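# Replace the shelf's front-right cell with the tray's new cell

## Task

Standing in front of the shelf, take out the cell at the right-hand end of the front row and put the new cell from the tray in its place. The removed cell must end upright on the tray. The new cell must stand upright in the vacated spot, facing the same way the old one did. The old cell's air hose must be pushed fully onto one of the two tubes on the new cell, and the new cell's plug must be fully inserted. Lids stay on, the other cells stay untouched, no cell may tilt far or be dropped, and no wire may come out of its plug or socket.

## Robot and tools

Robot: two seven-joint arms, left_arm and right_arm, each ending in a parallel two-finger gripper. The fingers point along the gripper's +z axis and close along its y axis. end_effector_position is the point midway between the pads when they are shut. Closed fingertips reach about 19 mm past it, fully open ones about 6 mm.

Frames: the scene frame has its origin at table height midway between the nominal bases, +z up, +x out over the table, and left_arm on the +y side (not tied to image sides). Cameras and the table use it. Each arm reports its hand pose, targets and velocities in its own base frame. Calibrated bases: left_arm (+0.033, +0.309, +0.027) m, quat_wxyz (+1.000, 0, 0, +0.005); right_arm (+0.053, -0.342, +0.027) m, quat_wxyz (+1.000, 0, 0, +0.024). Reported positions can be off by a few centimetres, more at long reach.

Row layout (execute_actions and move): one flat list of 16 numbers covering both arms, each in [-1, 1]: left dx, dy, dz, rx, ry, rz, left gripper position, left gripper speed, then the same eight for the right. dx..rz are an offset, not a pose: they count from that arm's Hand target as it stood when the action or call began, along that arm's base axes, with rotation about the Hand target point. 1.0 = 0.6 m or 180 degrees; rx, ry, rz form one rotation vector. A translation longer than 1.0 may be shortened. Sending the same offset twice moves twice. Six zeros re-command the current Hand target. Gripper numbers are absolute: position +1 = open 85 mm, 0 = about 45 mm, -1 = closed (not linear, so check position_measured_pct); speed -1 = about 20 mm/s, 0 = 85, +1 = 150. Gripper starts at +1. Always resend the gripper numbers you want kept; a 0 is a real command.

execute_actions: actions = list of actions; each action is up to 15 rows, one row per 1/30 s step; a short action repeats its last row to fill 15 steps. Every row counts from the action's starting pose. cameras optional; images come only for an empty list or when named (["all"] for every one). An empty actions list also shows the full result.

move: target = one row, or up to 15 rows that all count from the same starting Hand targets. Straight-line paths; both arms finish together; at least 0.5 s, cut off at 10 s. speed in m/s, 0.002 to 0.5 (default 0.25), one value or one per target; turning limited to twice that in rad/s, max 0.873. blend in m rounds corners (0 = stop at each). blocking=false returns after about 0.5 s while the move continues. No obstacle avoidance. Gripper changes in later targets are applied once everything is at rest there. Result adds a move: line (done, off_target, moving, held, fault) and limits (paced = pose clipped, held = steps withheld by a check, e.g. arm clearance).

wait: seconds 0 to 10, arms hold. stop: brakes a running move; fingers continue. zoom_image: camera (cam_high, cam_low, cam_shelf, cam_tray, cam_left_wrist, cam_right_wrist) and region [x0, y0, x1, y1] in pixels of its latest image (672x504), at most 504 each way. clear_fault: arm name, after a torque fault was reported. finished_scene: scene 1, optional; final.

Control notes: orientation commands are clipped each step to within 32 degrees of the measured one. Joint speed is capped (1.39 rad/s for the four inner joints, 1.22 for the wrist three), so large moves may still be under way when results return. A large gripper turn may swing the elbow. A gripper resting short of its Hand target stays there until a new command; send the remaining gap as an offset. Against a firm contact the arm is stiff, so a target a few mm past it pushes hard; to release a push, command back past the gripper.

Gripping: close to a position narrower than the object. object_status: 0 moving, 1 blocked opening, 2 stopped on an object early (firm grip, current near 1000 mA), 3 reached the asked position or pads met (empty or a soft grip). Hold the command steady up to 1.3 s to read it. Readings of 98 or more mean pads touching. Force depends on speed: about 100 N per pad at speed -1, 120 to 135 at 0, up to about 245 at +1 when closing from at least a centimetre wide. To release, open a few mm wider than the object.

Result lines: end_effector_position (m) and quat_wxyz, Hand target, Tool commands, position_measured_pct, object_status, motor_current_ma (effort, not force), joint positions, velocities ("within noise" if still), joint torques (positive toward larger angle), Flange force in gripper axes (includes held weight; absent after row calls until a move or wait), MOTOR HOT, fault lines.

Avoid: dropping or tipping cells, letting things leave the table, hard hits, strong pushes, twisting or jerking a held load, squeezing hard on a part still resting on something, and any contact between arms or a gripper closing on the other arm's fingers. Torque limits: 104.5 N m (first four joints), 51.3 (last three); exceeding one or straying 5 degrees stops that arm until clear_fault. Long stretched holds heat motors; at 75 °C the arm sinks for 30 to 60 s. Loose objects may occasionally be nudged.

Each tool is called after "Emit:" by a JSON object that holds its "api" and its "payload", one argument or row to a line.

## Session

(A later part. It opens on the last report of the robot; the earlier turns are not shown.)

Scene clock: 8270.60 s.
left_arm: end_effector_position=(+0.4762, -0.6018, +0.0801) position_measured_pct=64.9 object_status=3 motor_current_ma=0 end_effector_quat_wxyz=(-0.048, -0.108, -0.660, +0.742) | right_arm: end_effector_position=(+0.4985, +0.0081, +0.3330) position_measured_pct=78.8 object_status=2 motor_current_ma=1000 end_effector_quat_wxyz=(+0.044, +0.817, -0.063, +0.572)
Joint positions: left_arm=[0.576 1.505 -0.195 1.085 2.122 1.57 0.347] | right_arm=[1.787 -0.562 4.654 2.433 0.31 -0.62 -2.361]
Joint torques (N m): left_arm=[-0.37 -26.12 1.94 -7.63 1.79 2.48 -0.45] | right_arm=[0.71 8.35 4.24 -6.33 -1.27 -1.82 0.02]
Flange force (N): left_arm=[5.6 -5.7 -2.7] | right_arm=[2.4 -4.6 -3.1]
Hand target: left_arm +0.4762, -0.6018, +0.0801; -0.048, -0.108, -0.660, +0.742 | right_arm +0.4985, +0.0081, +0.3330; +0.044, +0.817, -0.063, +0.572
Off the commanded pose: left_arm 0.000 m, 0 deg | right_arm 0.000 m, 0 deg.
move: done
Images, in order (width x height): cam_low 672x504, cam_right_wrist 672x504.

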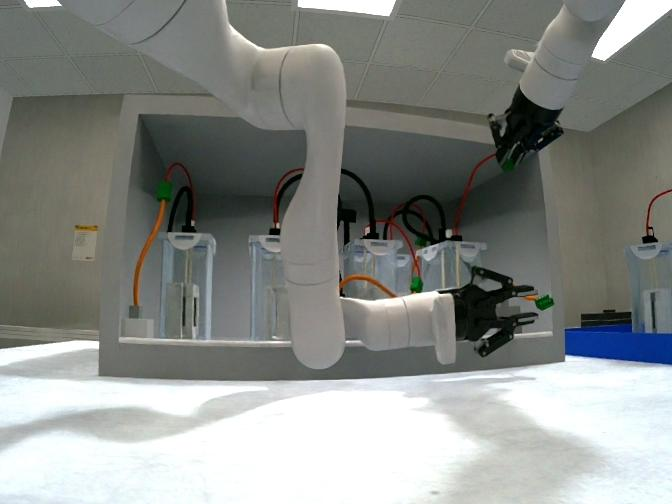

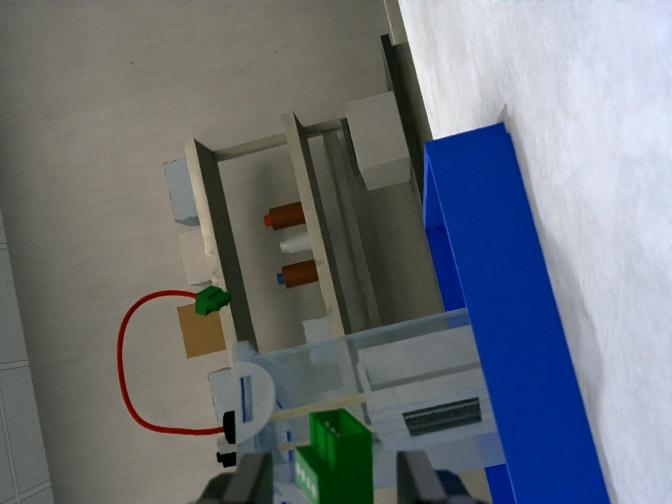

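Emit:
{"api": "move", "payload": {
  "target": [-0.0016,-0.0165,0.0017,0,0,0,-0.3,-1,0,0,0,0,0,0,-0.75,-1],
  "speed": 0.03,
  "cameras": ["cam_low","cam_right_wrist","cam_tray"]
}}

Emit:
{"api": "zoom_image", "payload": {
  "camera": "cam_low",
  "region": [500, 260, 580, 340]
}}

Emit:
{"api": "zoom_image", "payload": {
  "camera": "cam_right_wrist",
  "region": [260, 344, 420, 504]
}}

Emit:
{"api": "zoom_image", "payload": {
  "camera": "cam_tray",
  "region": [20, 220, 160, 340]
}}

Scene clock: 8288.47 s.
left_arm: end_effector_position=(+0.4753, -0.6117, +0.0811) position_measured_pct=64.9 object_status=3 motor_current_ma=0 end_effector_quat_wxyz=(-0.048, -0.108, -0.660, +0.742) | right_arm: end_effector_position=(+0.4985, +0.0081, +0.3330) position_measured_pct=78.8 object_status=2 motor_current_ma=1000 end_effector_quat_wxyz=(+0.044, +0.817, -0.063, +0.572)
Joint positions: left_arm=[0.588 1.509 -0.189 1.066 2.13 1.551 0.357] | right_arm=[1.787 -0.562 4.654 2.433 0.31 -0.62 -2.361]
Joint torques (N m): left_arm=[-0.56 -26.31 2.01 -7.81 1.75 2.45 -0.5] | right_arm=[0.65 8.34 4.24 -6.33 -1.25 -1.79 0.05]
Flange force (N): left_arm=[5.8 -5.7 -2.6] | right_arm=[2.1 -4.4 -2.7]
Hand target: left_arm +0.4752, -0.6117, +0.0811; -0.048, -0.108, -0.660, +0.742 | right_arm +0.4985, +0.0081, +0.3330; +0.044, +0.817, -0.063, +0.572
Off the commanded pose: left_arm 0.000 m, 0 deg | right_arm 0.000 m, 0 deg.
move: done
Images, in order (width x height): cam_low 672x504, cam_tray 672x504, cam_right_wrist 672x504.

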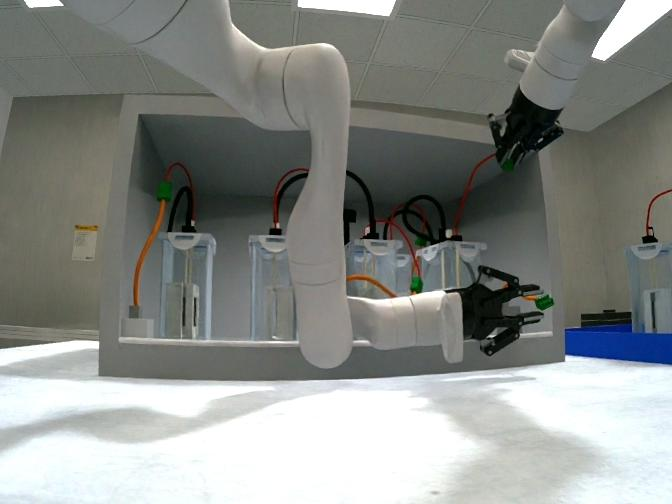

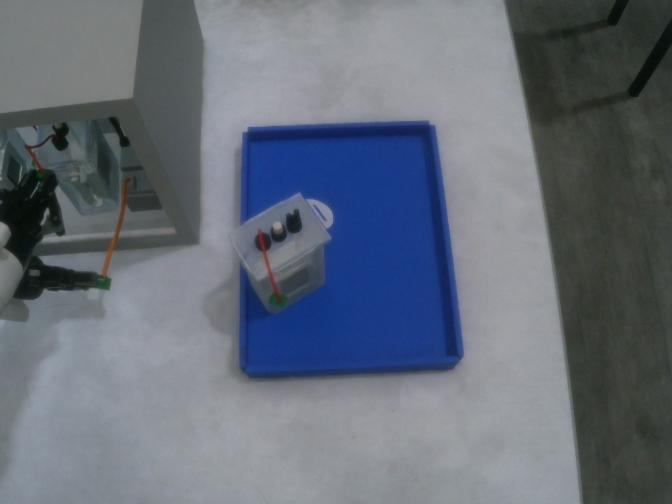

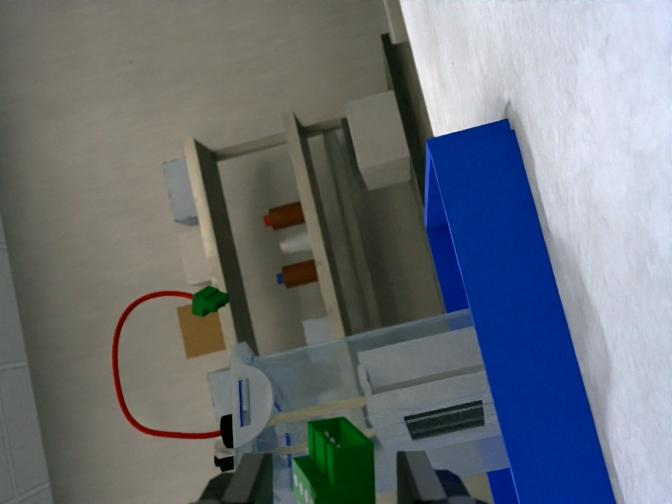

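Scaled by 6.300 from the camera's 672x504 image, which has a finer 960x720 frame.

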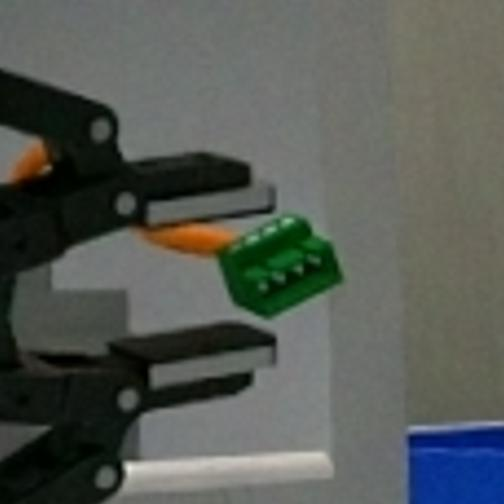

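Scaled by 3.150.

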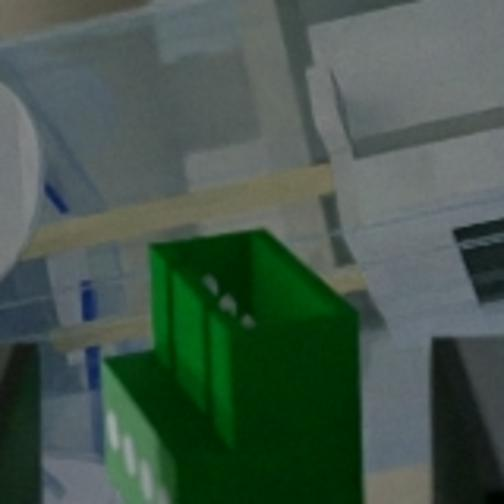

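Scaled by 3.600 from the camera's 672x504 image, which has a finer 960x720 frame.

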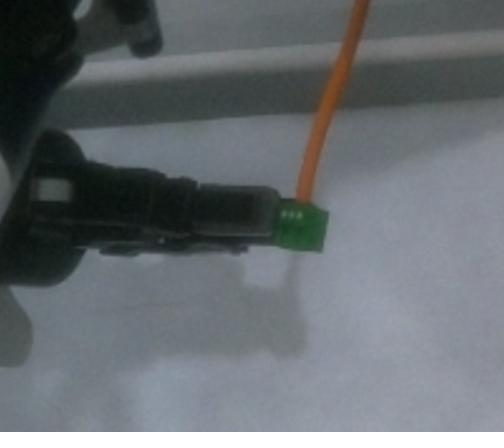

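Emit:
{"api": "move", "payload": {
  "target": [-0.0015,-0.0148,0.0016,0,0,0,-0.3,-1,0,0,0,0,0,0,-0.75,-1],
  "speed": 0.03,
  "cameras": ["cam_low","cam_right_wrist","cam_tray"]
}}

Emit:
{"api": "zoom_image", "payload": {
  "camera": "cam_low",
  "region": [500, 260, 580, 340]
}}

Emit:
{"api": "zoom_image", "payload": {
  "camera": "cam_right_wrist",
  "region": [260, 344, 420, 504]
}}

Emit:
{"api": "zoom_image", "payload": {
  "camera": "cam_tray",
  "region": [20, 220, 160, 340]
}}

Scene clock: 8303.73 s.
left_arm: end_effector_position=(+0.4743, -0.6206, +0.0820) position_measured_pct=64.9 object_status=3 motor_current_ma=0 end_effector_quat_wxyz=(-0.048, -0.108, -0.660, +0.742) | right_arm: end_effector_position=(+0.4985, +0.0081, +0.3330) position_measured_pct=78.8 object_status=2 motor_current_ma=1000 end_effector_quat_wxyz=(+0.044, +0.817, -0.063, +0.572)
Joint positions: left_arm=[0.598 1.512 -0.184 1.048 2.136 1.533 0.365] | right_arm=[1.787 -0.562 4.654 2.433 0.31 -0.62 -2.361]
Joint torques (N m): left_arm=[-0.51 -26.44 2.1 -7.88 1.8 2.47 -0.52] | right_arm=[0.67 8.29 4.22 -6.36 -1.27 -1.84 0.01]
Flange force (N): left_arm=[5.4 -5.6 -2.6] | right_arm=[2.5 -4.4 -3.1]
Hand target: left_arm +0.4743, -0.6206, +0.0820; -0.048, -0.108, -0.660, +0.742 | right_arm +0.4985, +0.0081, +0.3330; +0.044, +0.817, -0.063, +0.572
Off the commanded pose: left_arm 0.000 m, 0 deg | right_arm 0.000 m, 0 deg.
move: done
Images, in order (width x height): cam_low 672x504, cam_tray 672x504, cam_right_wrist 672x504.

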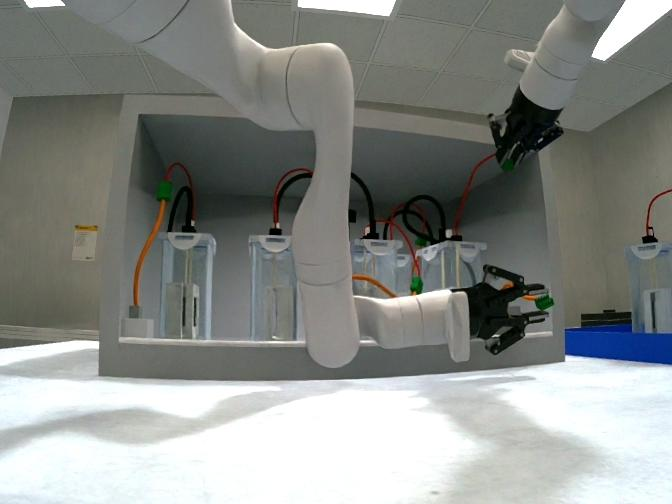

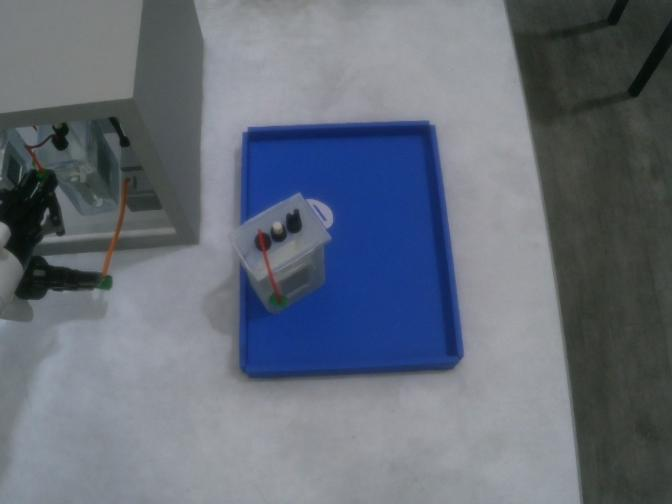

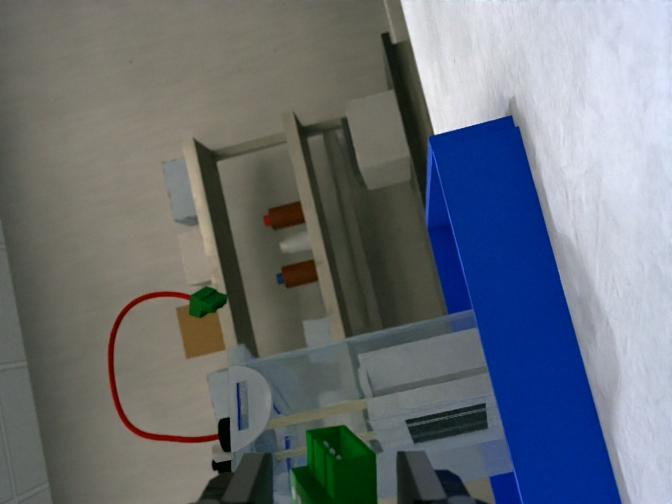

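Scaled by 6.300 from the camera's 672x504 image, which has a finer 960x720 frame.

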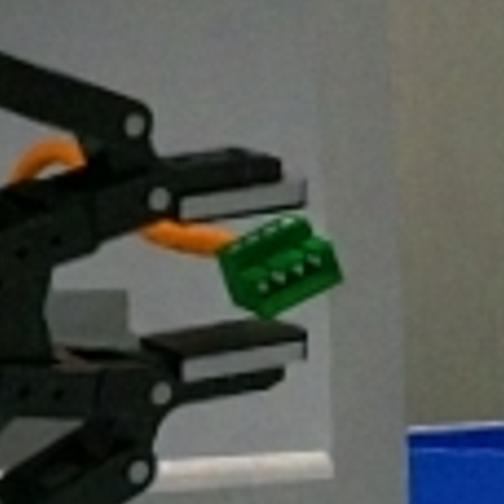

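Scaled by 3.150.

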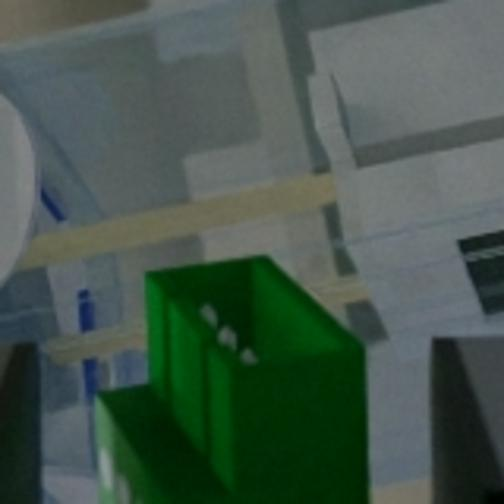

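Scaled by 3.600 from the camera's 672x504 image, which has a finer 960x720 frame.

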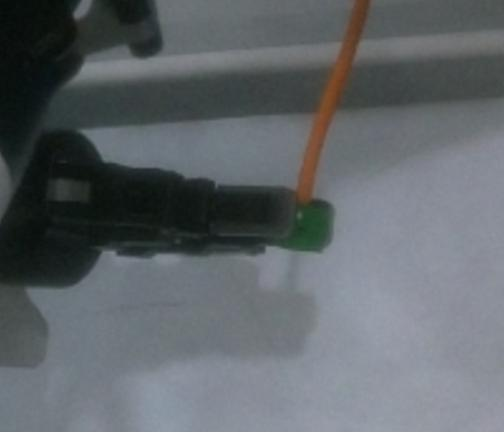

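Emit:
{"api": "move", "payload": {
  "target": [
    [-0.0007,-0.0066,0.0007,0,0,0,-0.3,-1,0,0,0,0,0,0,-0.75,-1],
    [-0.0007,-0.0066,0.0007,0,0,0,-0.85,-1,0,0,0,0,0,0,-0.75,-1]
  ],
  "speed": 0.03,
  "cameras": ["cam_low","cam_right_wrist","cam_tray"]
}}

Emit:
{"api": "zoom_image", "payload": {
  "camera": "cam_low",
  "region": [500, 260, 580, 340]
}}

Emit:
{"api": "zoom_image", "payload": {
  "camera": "cam_right_wrist",
  "region": [260, 344, 420, 504]
}}

Scene clock: 8318.40 s.
left_arm: end_effector_position=(+0.4739, -0.6246, +0.0824) position_measured_pct=83.5 object_status=0 motor_current_ma=1000 end_effector_quat_wxyz=(-0.048, -0.108, -0.660, +0.742) | right_arm: end_effector_position=(+0.4985, +0.0081, +0.3330) position_measured_pct=78.8 object_status=2 motor_current_ma=1000 end_effector_quat_wxyz=(+0.044, +0.817, -0.063, +0.572)
Joint positions: left_arm=[0.602 1.513 -0.182 1.04 2.138 1.525 0.369] | right_arm=[1.787 -0.562 4.654 2.433 0.31 -0.62 -2.361]
Joint torques (N m): left_arm=[-0.78 -26.53 2.04 -8.01 1.87 2.45 -0.5] | right_arm=[0.69 8.36 4.2 -6.34 -1.27 -1.84 0.03]
Flange force (N): left_arm=[6.0 -5.8 -2.6] | right_arm=[2.5 -4.6 -3.3]
Hand target: left_arm +0.4739, -0.6246, +0.0824; -0.048, -0.108, -0.660, +0.742 | right_arm +0.4985, +0.0081, +0.3330; +0.044, +0.817, -0.063, +0.572
Off the commanded pose: left_arm 0.000 m, 0 deg | right_arm 0.000 m, 0 deg.
move: done
Images, in order (width x height): cam_low 672x504, cam_tray 672x504, cam_right_wrist 672x504.

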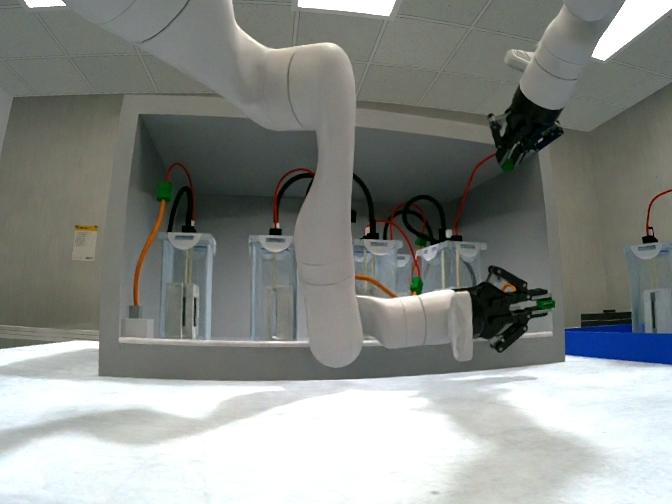

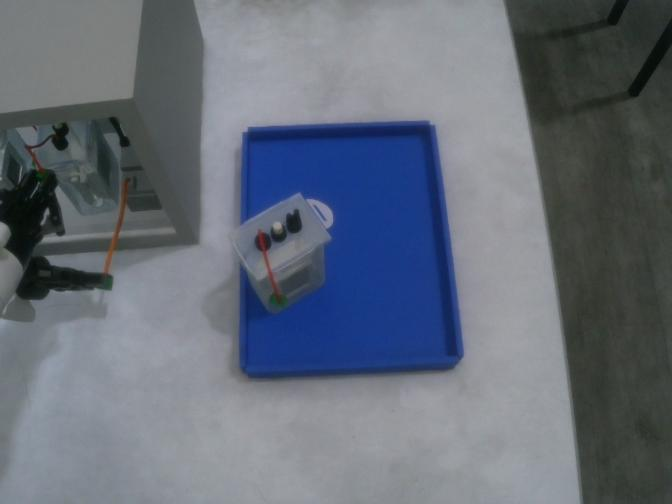

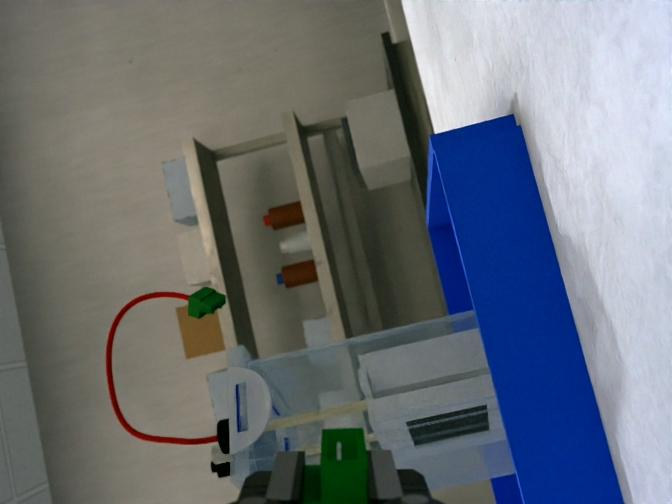

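Scaled by 6.300 from the camera's 672x504 image, which has a finer 960x720 frame.

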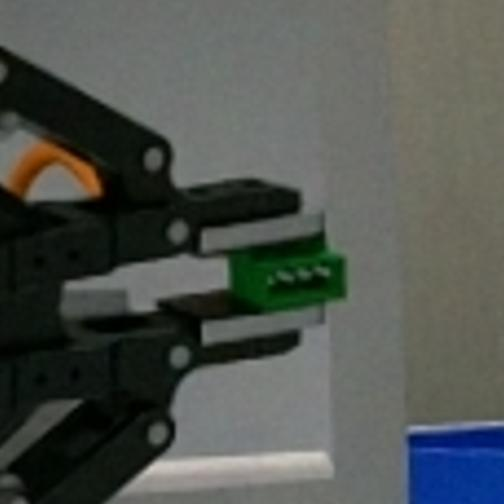

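Scaled by 3.150.

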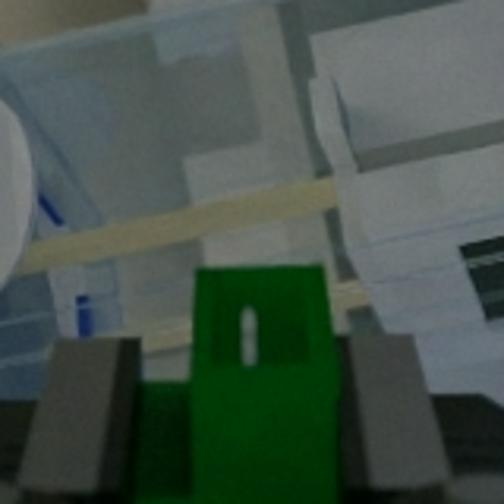

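Emit:
{"api": "move", "payload": {
  "target": [0.1028,-0.0235,0.221,0.0548,0.569,-0.0104,-0.85,-1,0,0,0,0,0,0,-0.75,-1],
  "speed": 0.13,
  "cameras": ["all"]
}}

Scene clock: 8419.10 s.
left_arm: end_effector_position=(+0.5356, -0.6387, +0.2151) position_measured_pct=83.5 object_status=2 motor_current_ma=1000 end_effector_quat_wxyz=(+0.503, +0.497, -0.503, +0.497) | right_arm: end_effector_position=(+0.4985, +0.0081, +0.3330) position_measured_pct=78.8 object_status=2 motor_current_ma=1000 end_effector_quat_wxyz=(+0.044, +0.817, -0.063, +0.572)
Joint positions: left_arm=[0.495 1.231 0.027 1.075 1.9 1.196 2.337] | right_arm=[1.787 -0.562 4.654 2.433 0.31 -0.62 -2.361]
Joint torques (N m): left_arm=[-0.22 -27.38 3.98 -9.91 2.11 2.47 -0.46] | right_arm=[0.67 8.37 4.31 -6.37 -1.29 -1.8 0.07]
Flange force (N): left_arm=[1.4 6.0 -3.6] | right_arm=[1.9 -4.5 -2.6]
Hand target: left_arm +0.5356, -0.6387, +0.2151; +0.503, +0.497, -0.503, +0.497 | right_arm +0.4985, +0.0081, +0.3330; +0.044, +0.817, -0.063, +0.572
Off the commanded pose: left_arm 0.000 m, 0 deg | right_arm 0.000 m, 0 deg.
move: done

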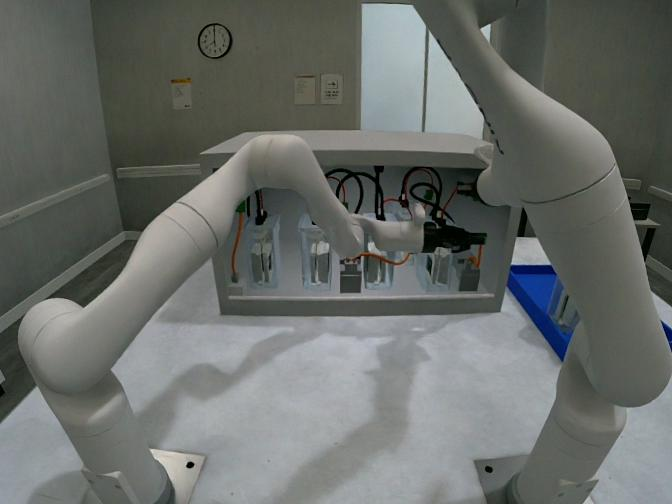

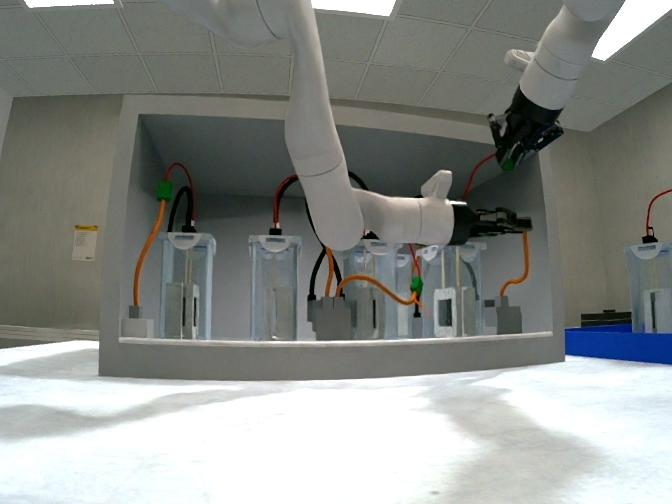

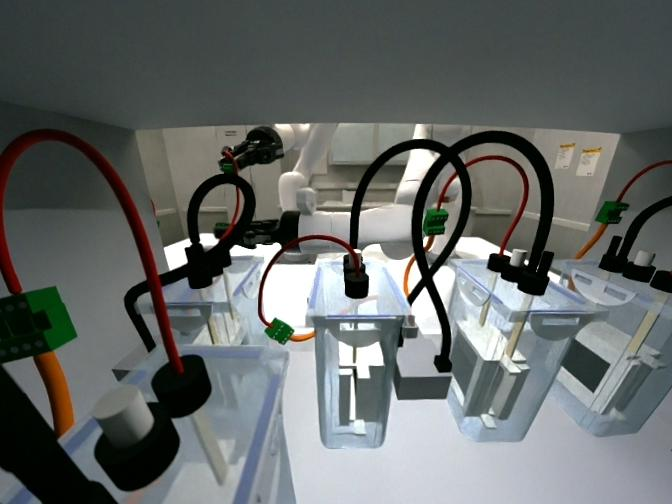

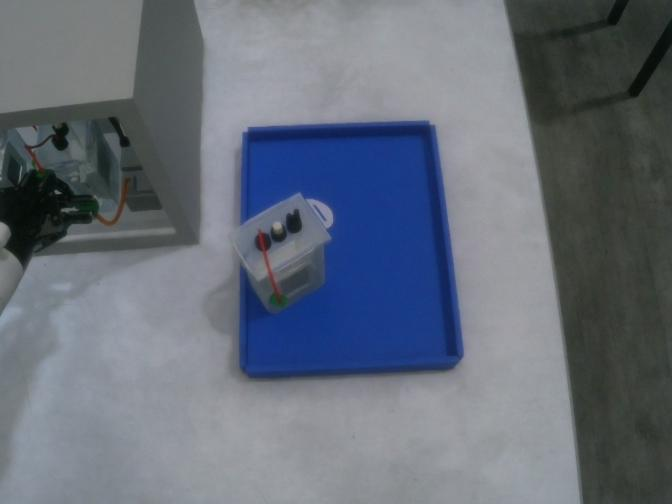

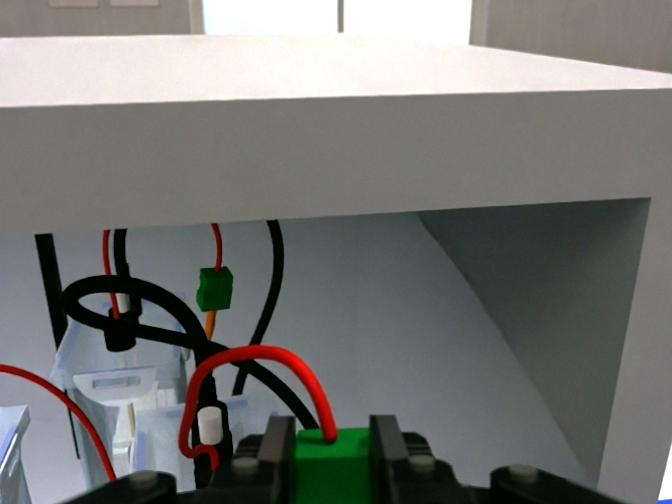

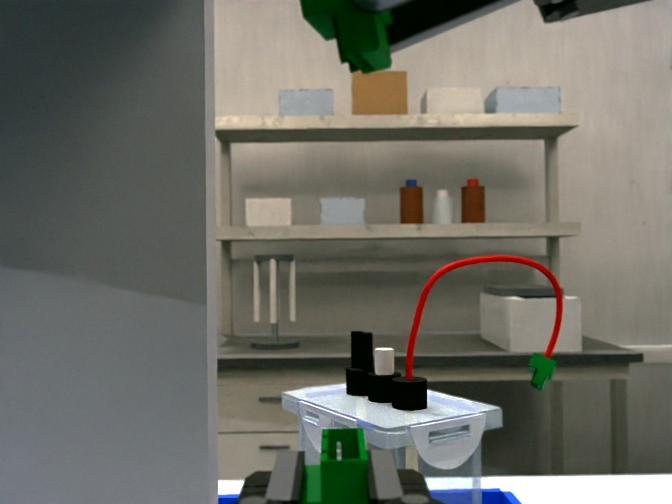

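Emit:
{"api": "zoom_image", "payload": {
  "camera": "cam_right_wrist",
  "region": [260, 0, 420, 120]
}}

Emit:
{"api": "zoom_image", "payload": {
  "camera": "cam_right_wrist",
  "region": [270, 394, 420, 504]
}}

Scaled by 3.150.

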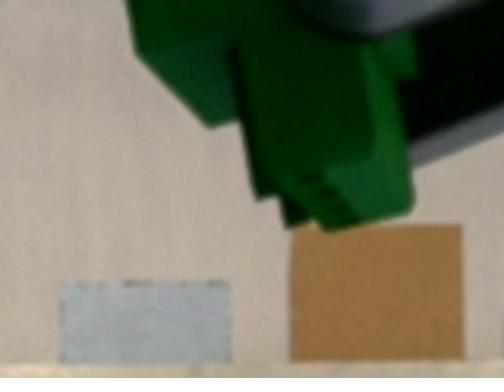

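Scaled by 3.360.

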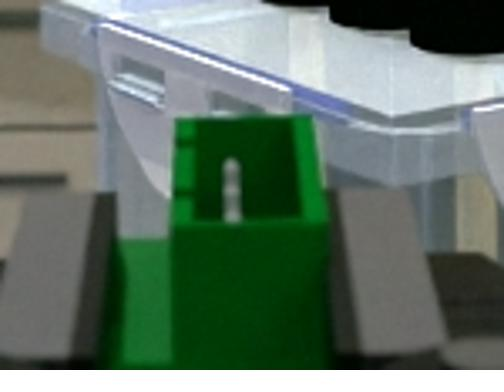

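Emit:
{"api": "move", "payload": {
  "target": [0,0,0,0,0,0,-0.85,-1,0.008,-0.037,-0.042,-0.0085,-0.0549,0.033,-0.75,-1],
  "speed": 0.06,
  "cameras": ["cam_right_wrist","cam_left_wrist"]
}}

Emit:
{"api": "zoom_image", "payload": {
  "camera": "cam_right_wrist",
  "region": [230, 50, 430, 250]
}}

Scene clock: 8462.93 s.
left_arm: end_effector_position=(+0.5356, -0.6387, +0.2150) position_measured_pct=83.5 object_status=2 motor_current_ma=1000 end_effector_quat_wxyz=(+0.503, +0.497, -0.503, +0.497) | right_arm: end_effector_position=(+0.5046, -0.0141, +0.3083) position_measured_pct=78.8 object_status=2 motor_current_ma=1000 end_effector_quat_wxyz=(+0.020, +0.777, -0.018, +0.629)
Joint positions: left_arm=[0.495 1.231 0.027 1.075 1.9 1.196 2.337] | right_arm=[2.273 -0.747 4.413 2.583 0.338 -1.293 -2.337]
Joint torques (N m): left_arm=[-0.27 -27.52 3.92 -9.88 2.03 2.43 -0.54] | right_arm=[0.69 12.31 4.25 -3.19 -2.01 -1.9 0.1]
Flange force (N): left_arm=[1.2 5.5 -3.2] | right_arm=[1.2 -3.9 2.6]
Hand target: left_arm +0.5356, -0.6387, +0.2150; +0.503, +0.497, -0.503, +0.497 | right_arm +0.5033, -0.0141, +0.3078; +0.019, +0.766, -0.016, +0.642
Off the commanded pose: left_arm 0.000 m, 0 deg | right_arm 0.001 m, 2 deg.
joint sent to its limit (right arm) — joint 4 (elbow), upper limit, where the elbow is as bent as it goes. The joint targets still meet the commanded pose.
move: done
Images, in order (width x height): cam_left_wrist 672x504, cam_right_wrist 672x504.

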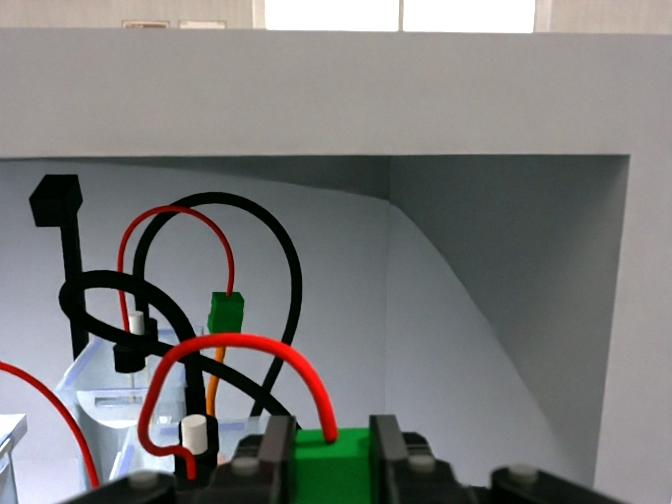

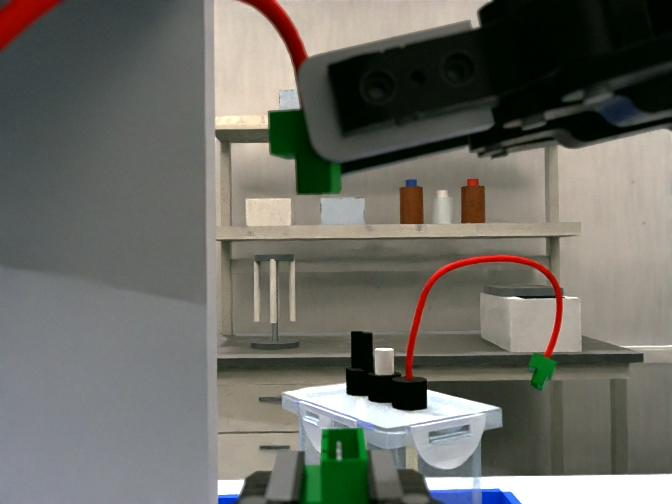

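Scaled by 2.520.

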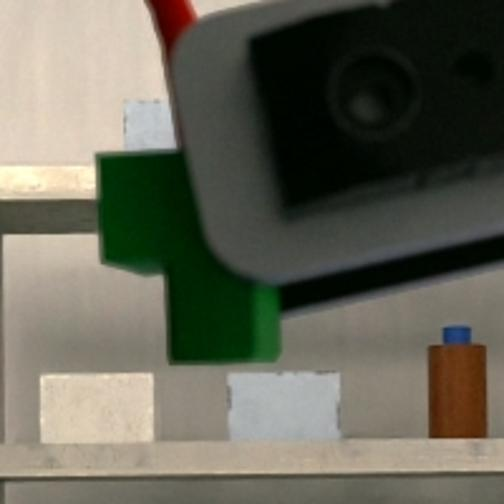

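Emit:
{"api": "move", "payload": {
  "target": [0,0,0,0.0007,0.0667,0,-0.85,-1,0.0,0.0,0.008,0.0031,0.0667,0.0444,-0.75,-1],
  "speed": 0.06,
  "cameras": ["cam_right_wrist","cam_left_wrist","cam_low","cam_high"]
}}

Emit:
{"api": "zoom_image", "payload": {
  "camera": "cam_right_wrist",
  "region": [230, 50, 430, 250]
}}

Scene clock: 8516.33 s.
left_arm: end_effector_position=(+0.5356, -0.6387, +0.2150) position_measured_pct=83.5 object_status=2 motor_current_ma=1000 end_effector_quat_wxyz=(+0.552, +0.547, -0.448, +0.442) | right_arm: end_effector_position=(+0.5033, -0.0141, +0.3126) position_measured_pct=78.8 object_status=2 motor_current_ma=1000 end_effector_quat_wxyz=(-0.028, +0.828, +0.036, +0.558)
Joint positions: left_arm=[0.485 1.232 0.051 1.076 1.884 1.184 2.541] | right_arm=[2.293 -0.498 4.503 2.442 0.809 -1.037 -2.395]
Joint torques (N m): left_arm=[0.09 -27.55 4.26 -9.8 1.95 2.63 -0.52] | right_arm=[0.68 10.21 3.06 -5.64 -1.86 -1.73 0.05]
Flange force (N): left_arm=[0.0 5.1 -3.2] | right_arm=[3.3 -3.5 0.7]
Hand target: left_arm +0.5356, -0.6387, +0.2151; +0.552, +0.547, -0.448, +0.442 | right_arm +0.5033, -0.0141, +0.3126; -0.028, +0.828, +0.036, +0.558
Off the commanded pose: left_arm 0.000 m, 0 deg | right_arm 0.000 m, 0 deg.
move: done
Images, in order (width x height): cam_high 672x504, cam_low 672x504, cam_left_wrist 672x504, cam_right_wrist 672x504.

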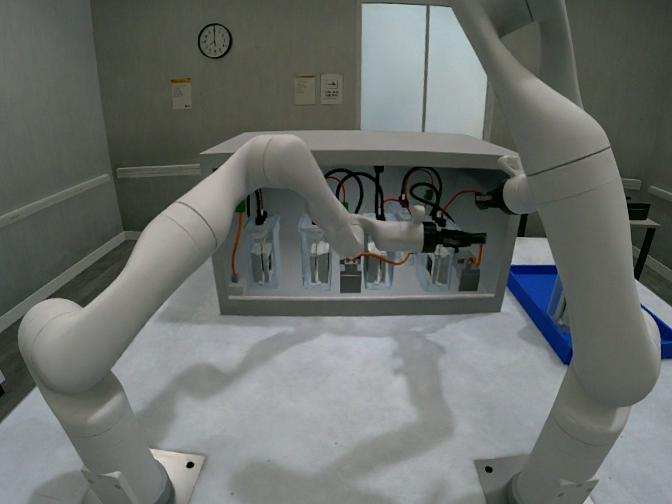

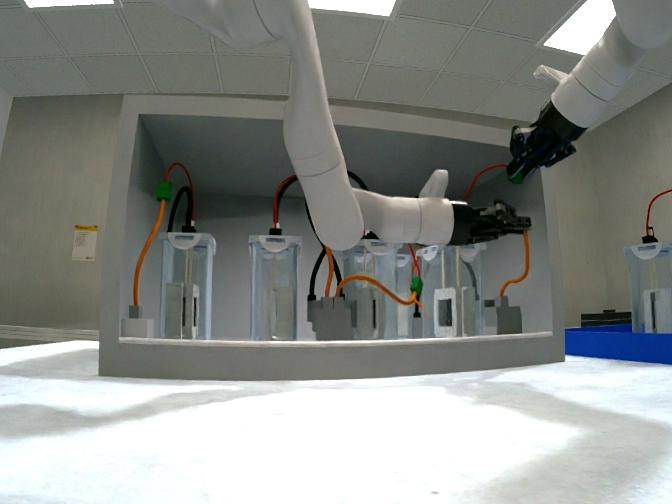

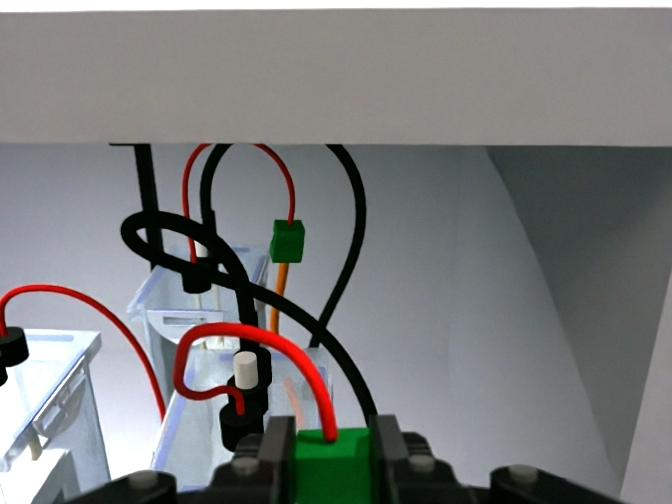

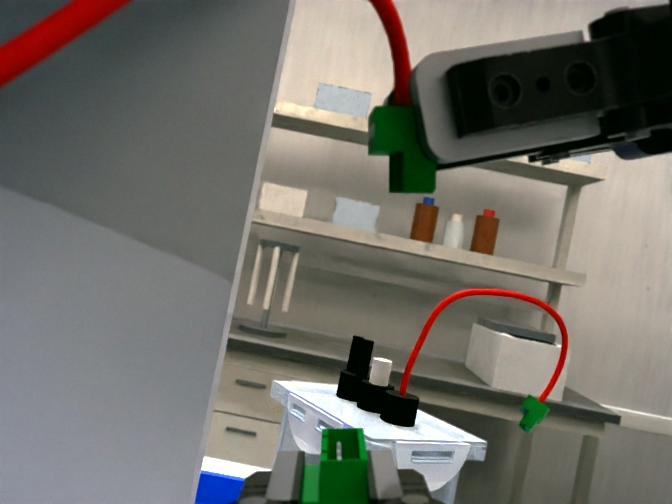

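Scaled by 2.520.

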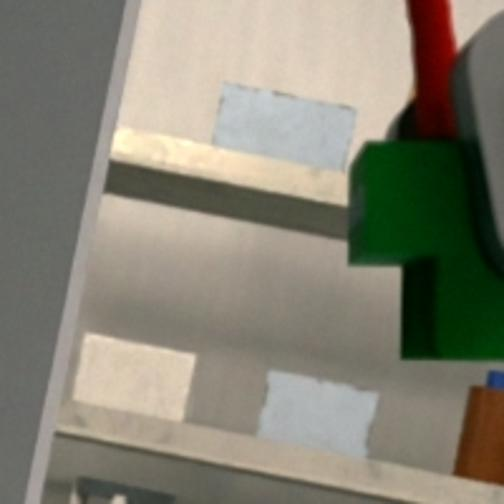

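Emit:
{"api": "zoom_image", "payload": {
  "camera": "cam_low",
  "region": [470, 130, 590, 250]
}}

Scaled by 4.200 from the camera's 672x504 image, which has a finer 960x720 frame.

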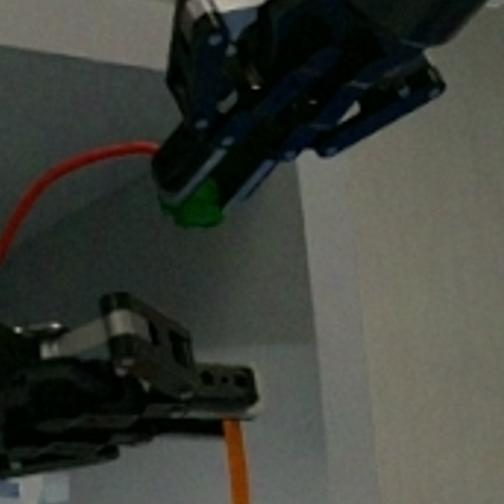

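Emit:
{"api": "move", "payload": {
  "target": [0,0,0,0,0,0,-0.85,-1,0.0103,-0.0172,-0.079,0,0,-0.0222,-0.75,-1],
  "speed": 0.04,
  "cameras": ["cam_right_wrist","cam_left_wrist","cam_low"]
}}

Emit:
{"api": "zoom_image", "payload": {
  "camera": "cam_right_wrist",
  "region": [230, 304, 430, 504]
}}

Emit:
{"api": "zoom_image", "payload": {
  "camera": "cam_low",
  "region": [470, 130, 590, 250]
}}

Scene clock: 8552.17 s.
left_arm: end_effector_position=(+0.5356, -0.6387, +0.2150) position_measured_pct=83.5 object_status=2 motor_current_ma=1000 end_effector_quat_wxyz=(+0.552, +0.547, -0.448, +0.442) | right_arm: end_effector_position=(+0.5095, -0.0244, +0.2652) position_measured_pct=78.8 object_status=2 motor_current_ma=1000 end_effector_quat_wxyz=(-0.008, +0.829, +0.007, +0.559)
Joint positions: left_arm=[0.485 1.232 0.051 1.076 1.884 1.184 2.541] | right_arm=[2.425 -0.692 4.369 2.505 0.62 -1.208 -2.361]
Joint torques (N m): left_arm=[0.05 -27.59 4.33 -9.9 2.01 2.63 -0.51] | right_arm=[0.57 12.72 3.83 -3.67 -1.89 -1.73 0.07]
Flange force (N): left_arm=[0.0 5.4 -3.4] | right_arm=[1.1 -2.0 2.7]
Hand target: left_arm +0.5356, -0.6387, +0.2150; +0.552, +0.547, -0.448, +0.442 | right_arm +0.5095, -0.0244, +0.2652; -0.008, +0.829, +0.007, +0.559
Off the commanded pose: left_arm 0.000 m, 0 deg | right_arm 0.000 m, 0 deg.
move: done
Images, in order (width x height): cam_low 672x504, cam_left_wrist 672x504, cam_right_wrist 672x504.

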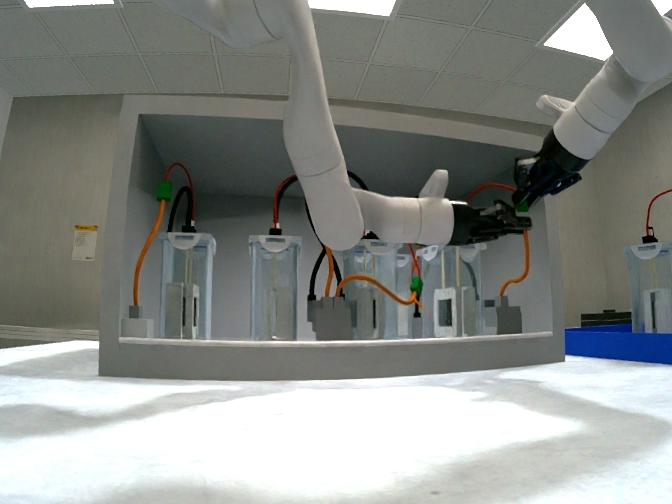

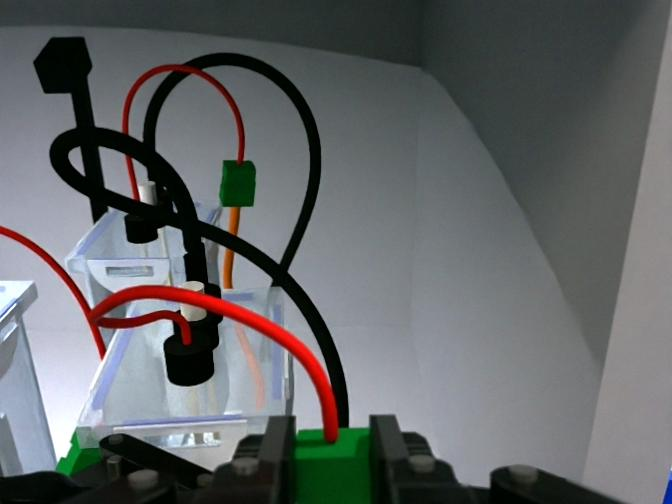

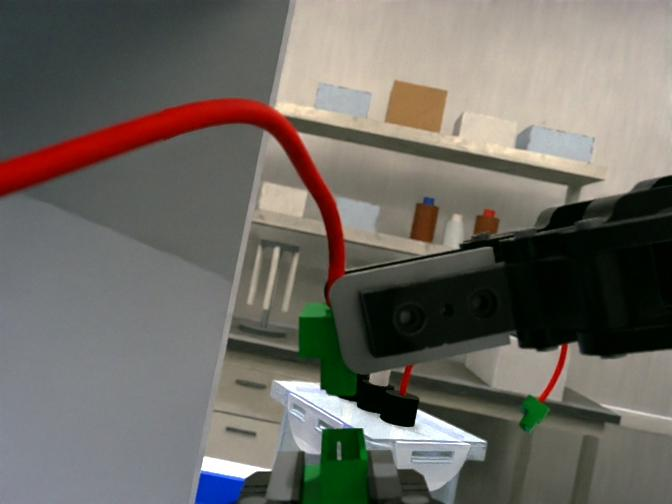

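Scaled by 2.520.

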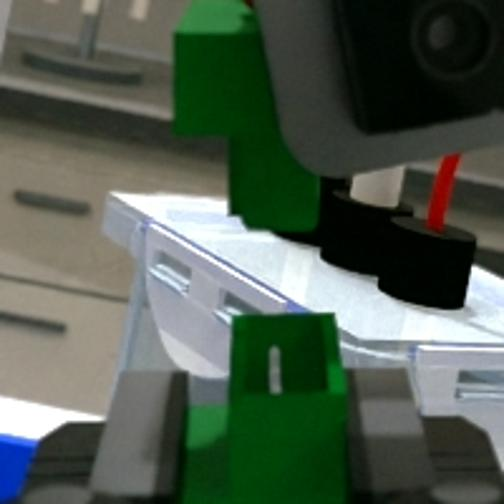

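Scaled by 4.200 from the camera's 672x504 image, which has a finer 960x720 frame.

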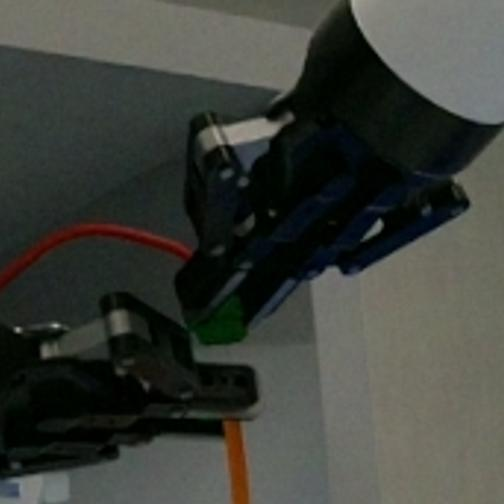

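Emit:
{"api": "zoom_image", "payload": {
  "camera": "cam_right_wrist",
  "region": [290, 290, 380, 400]
}}

Emit:
{"api": "zoom_image", "payload": {
  "camera": "cam_right_wrist",
  "region": [300, 414, 380, 504]
}}

Scaled by 4.582.

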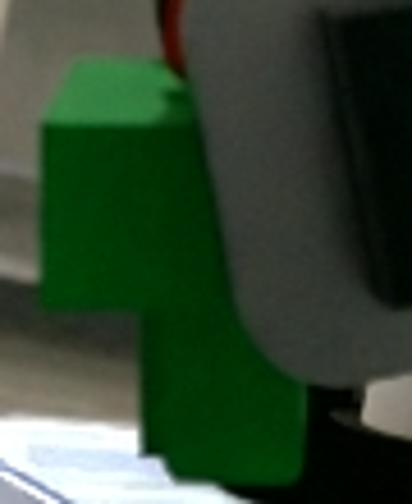

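Scaled by 5.600.

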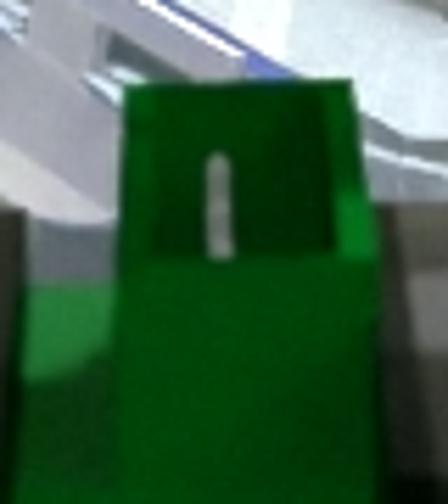

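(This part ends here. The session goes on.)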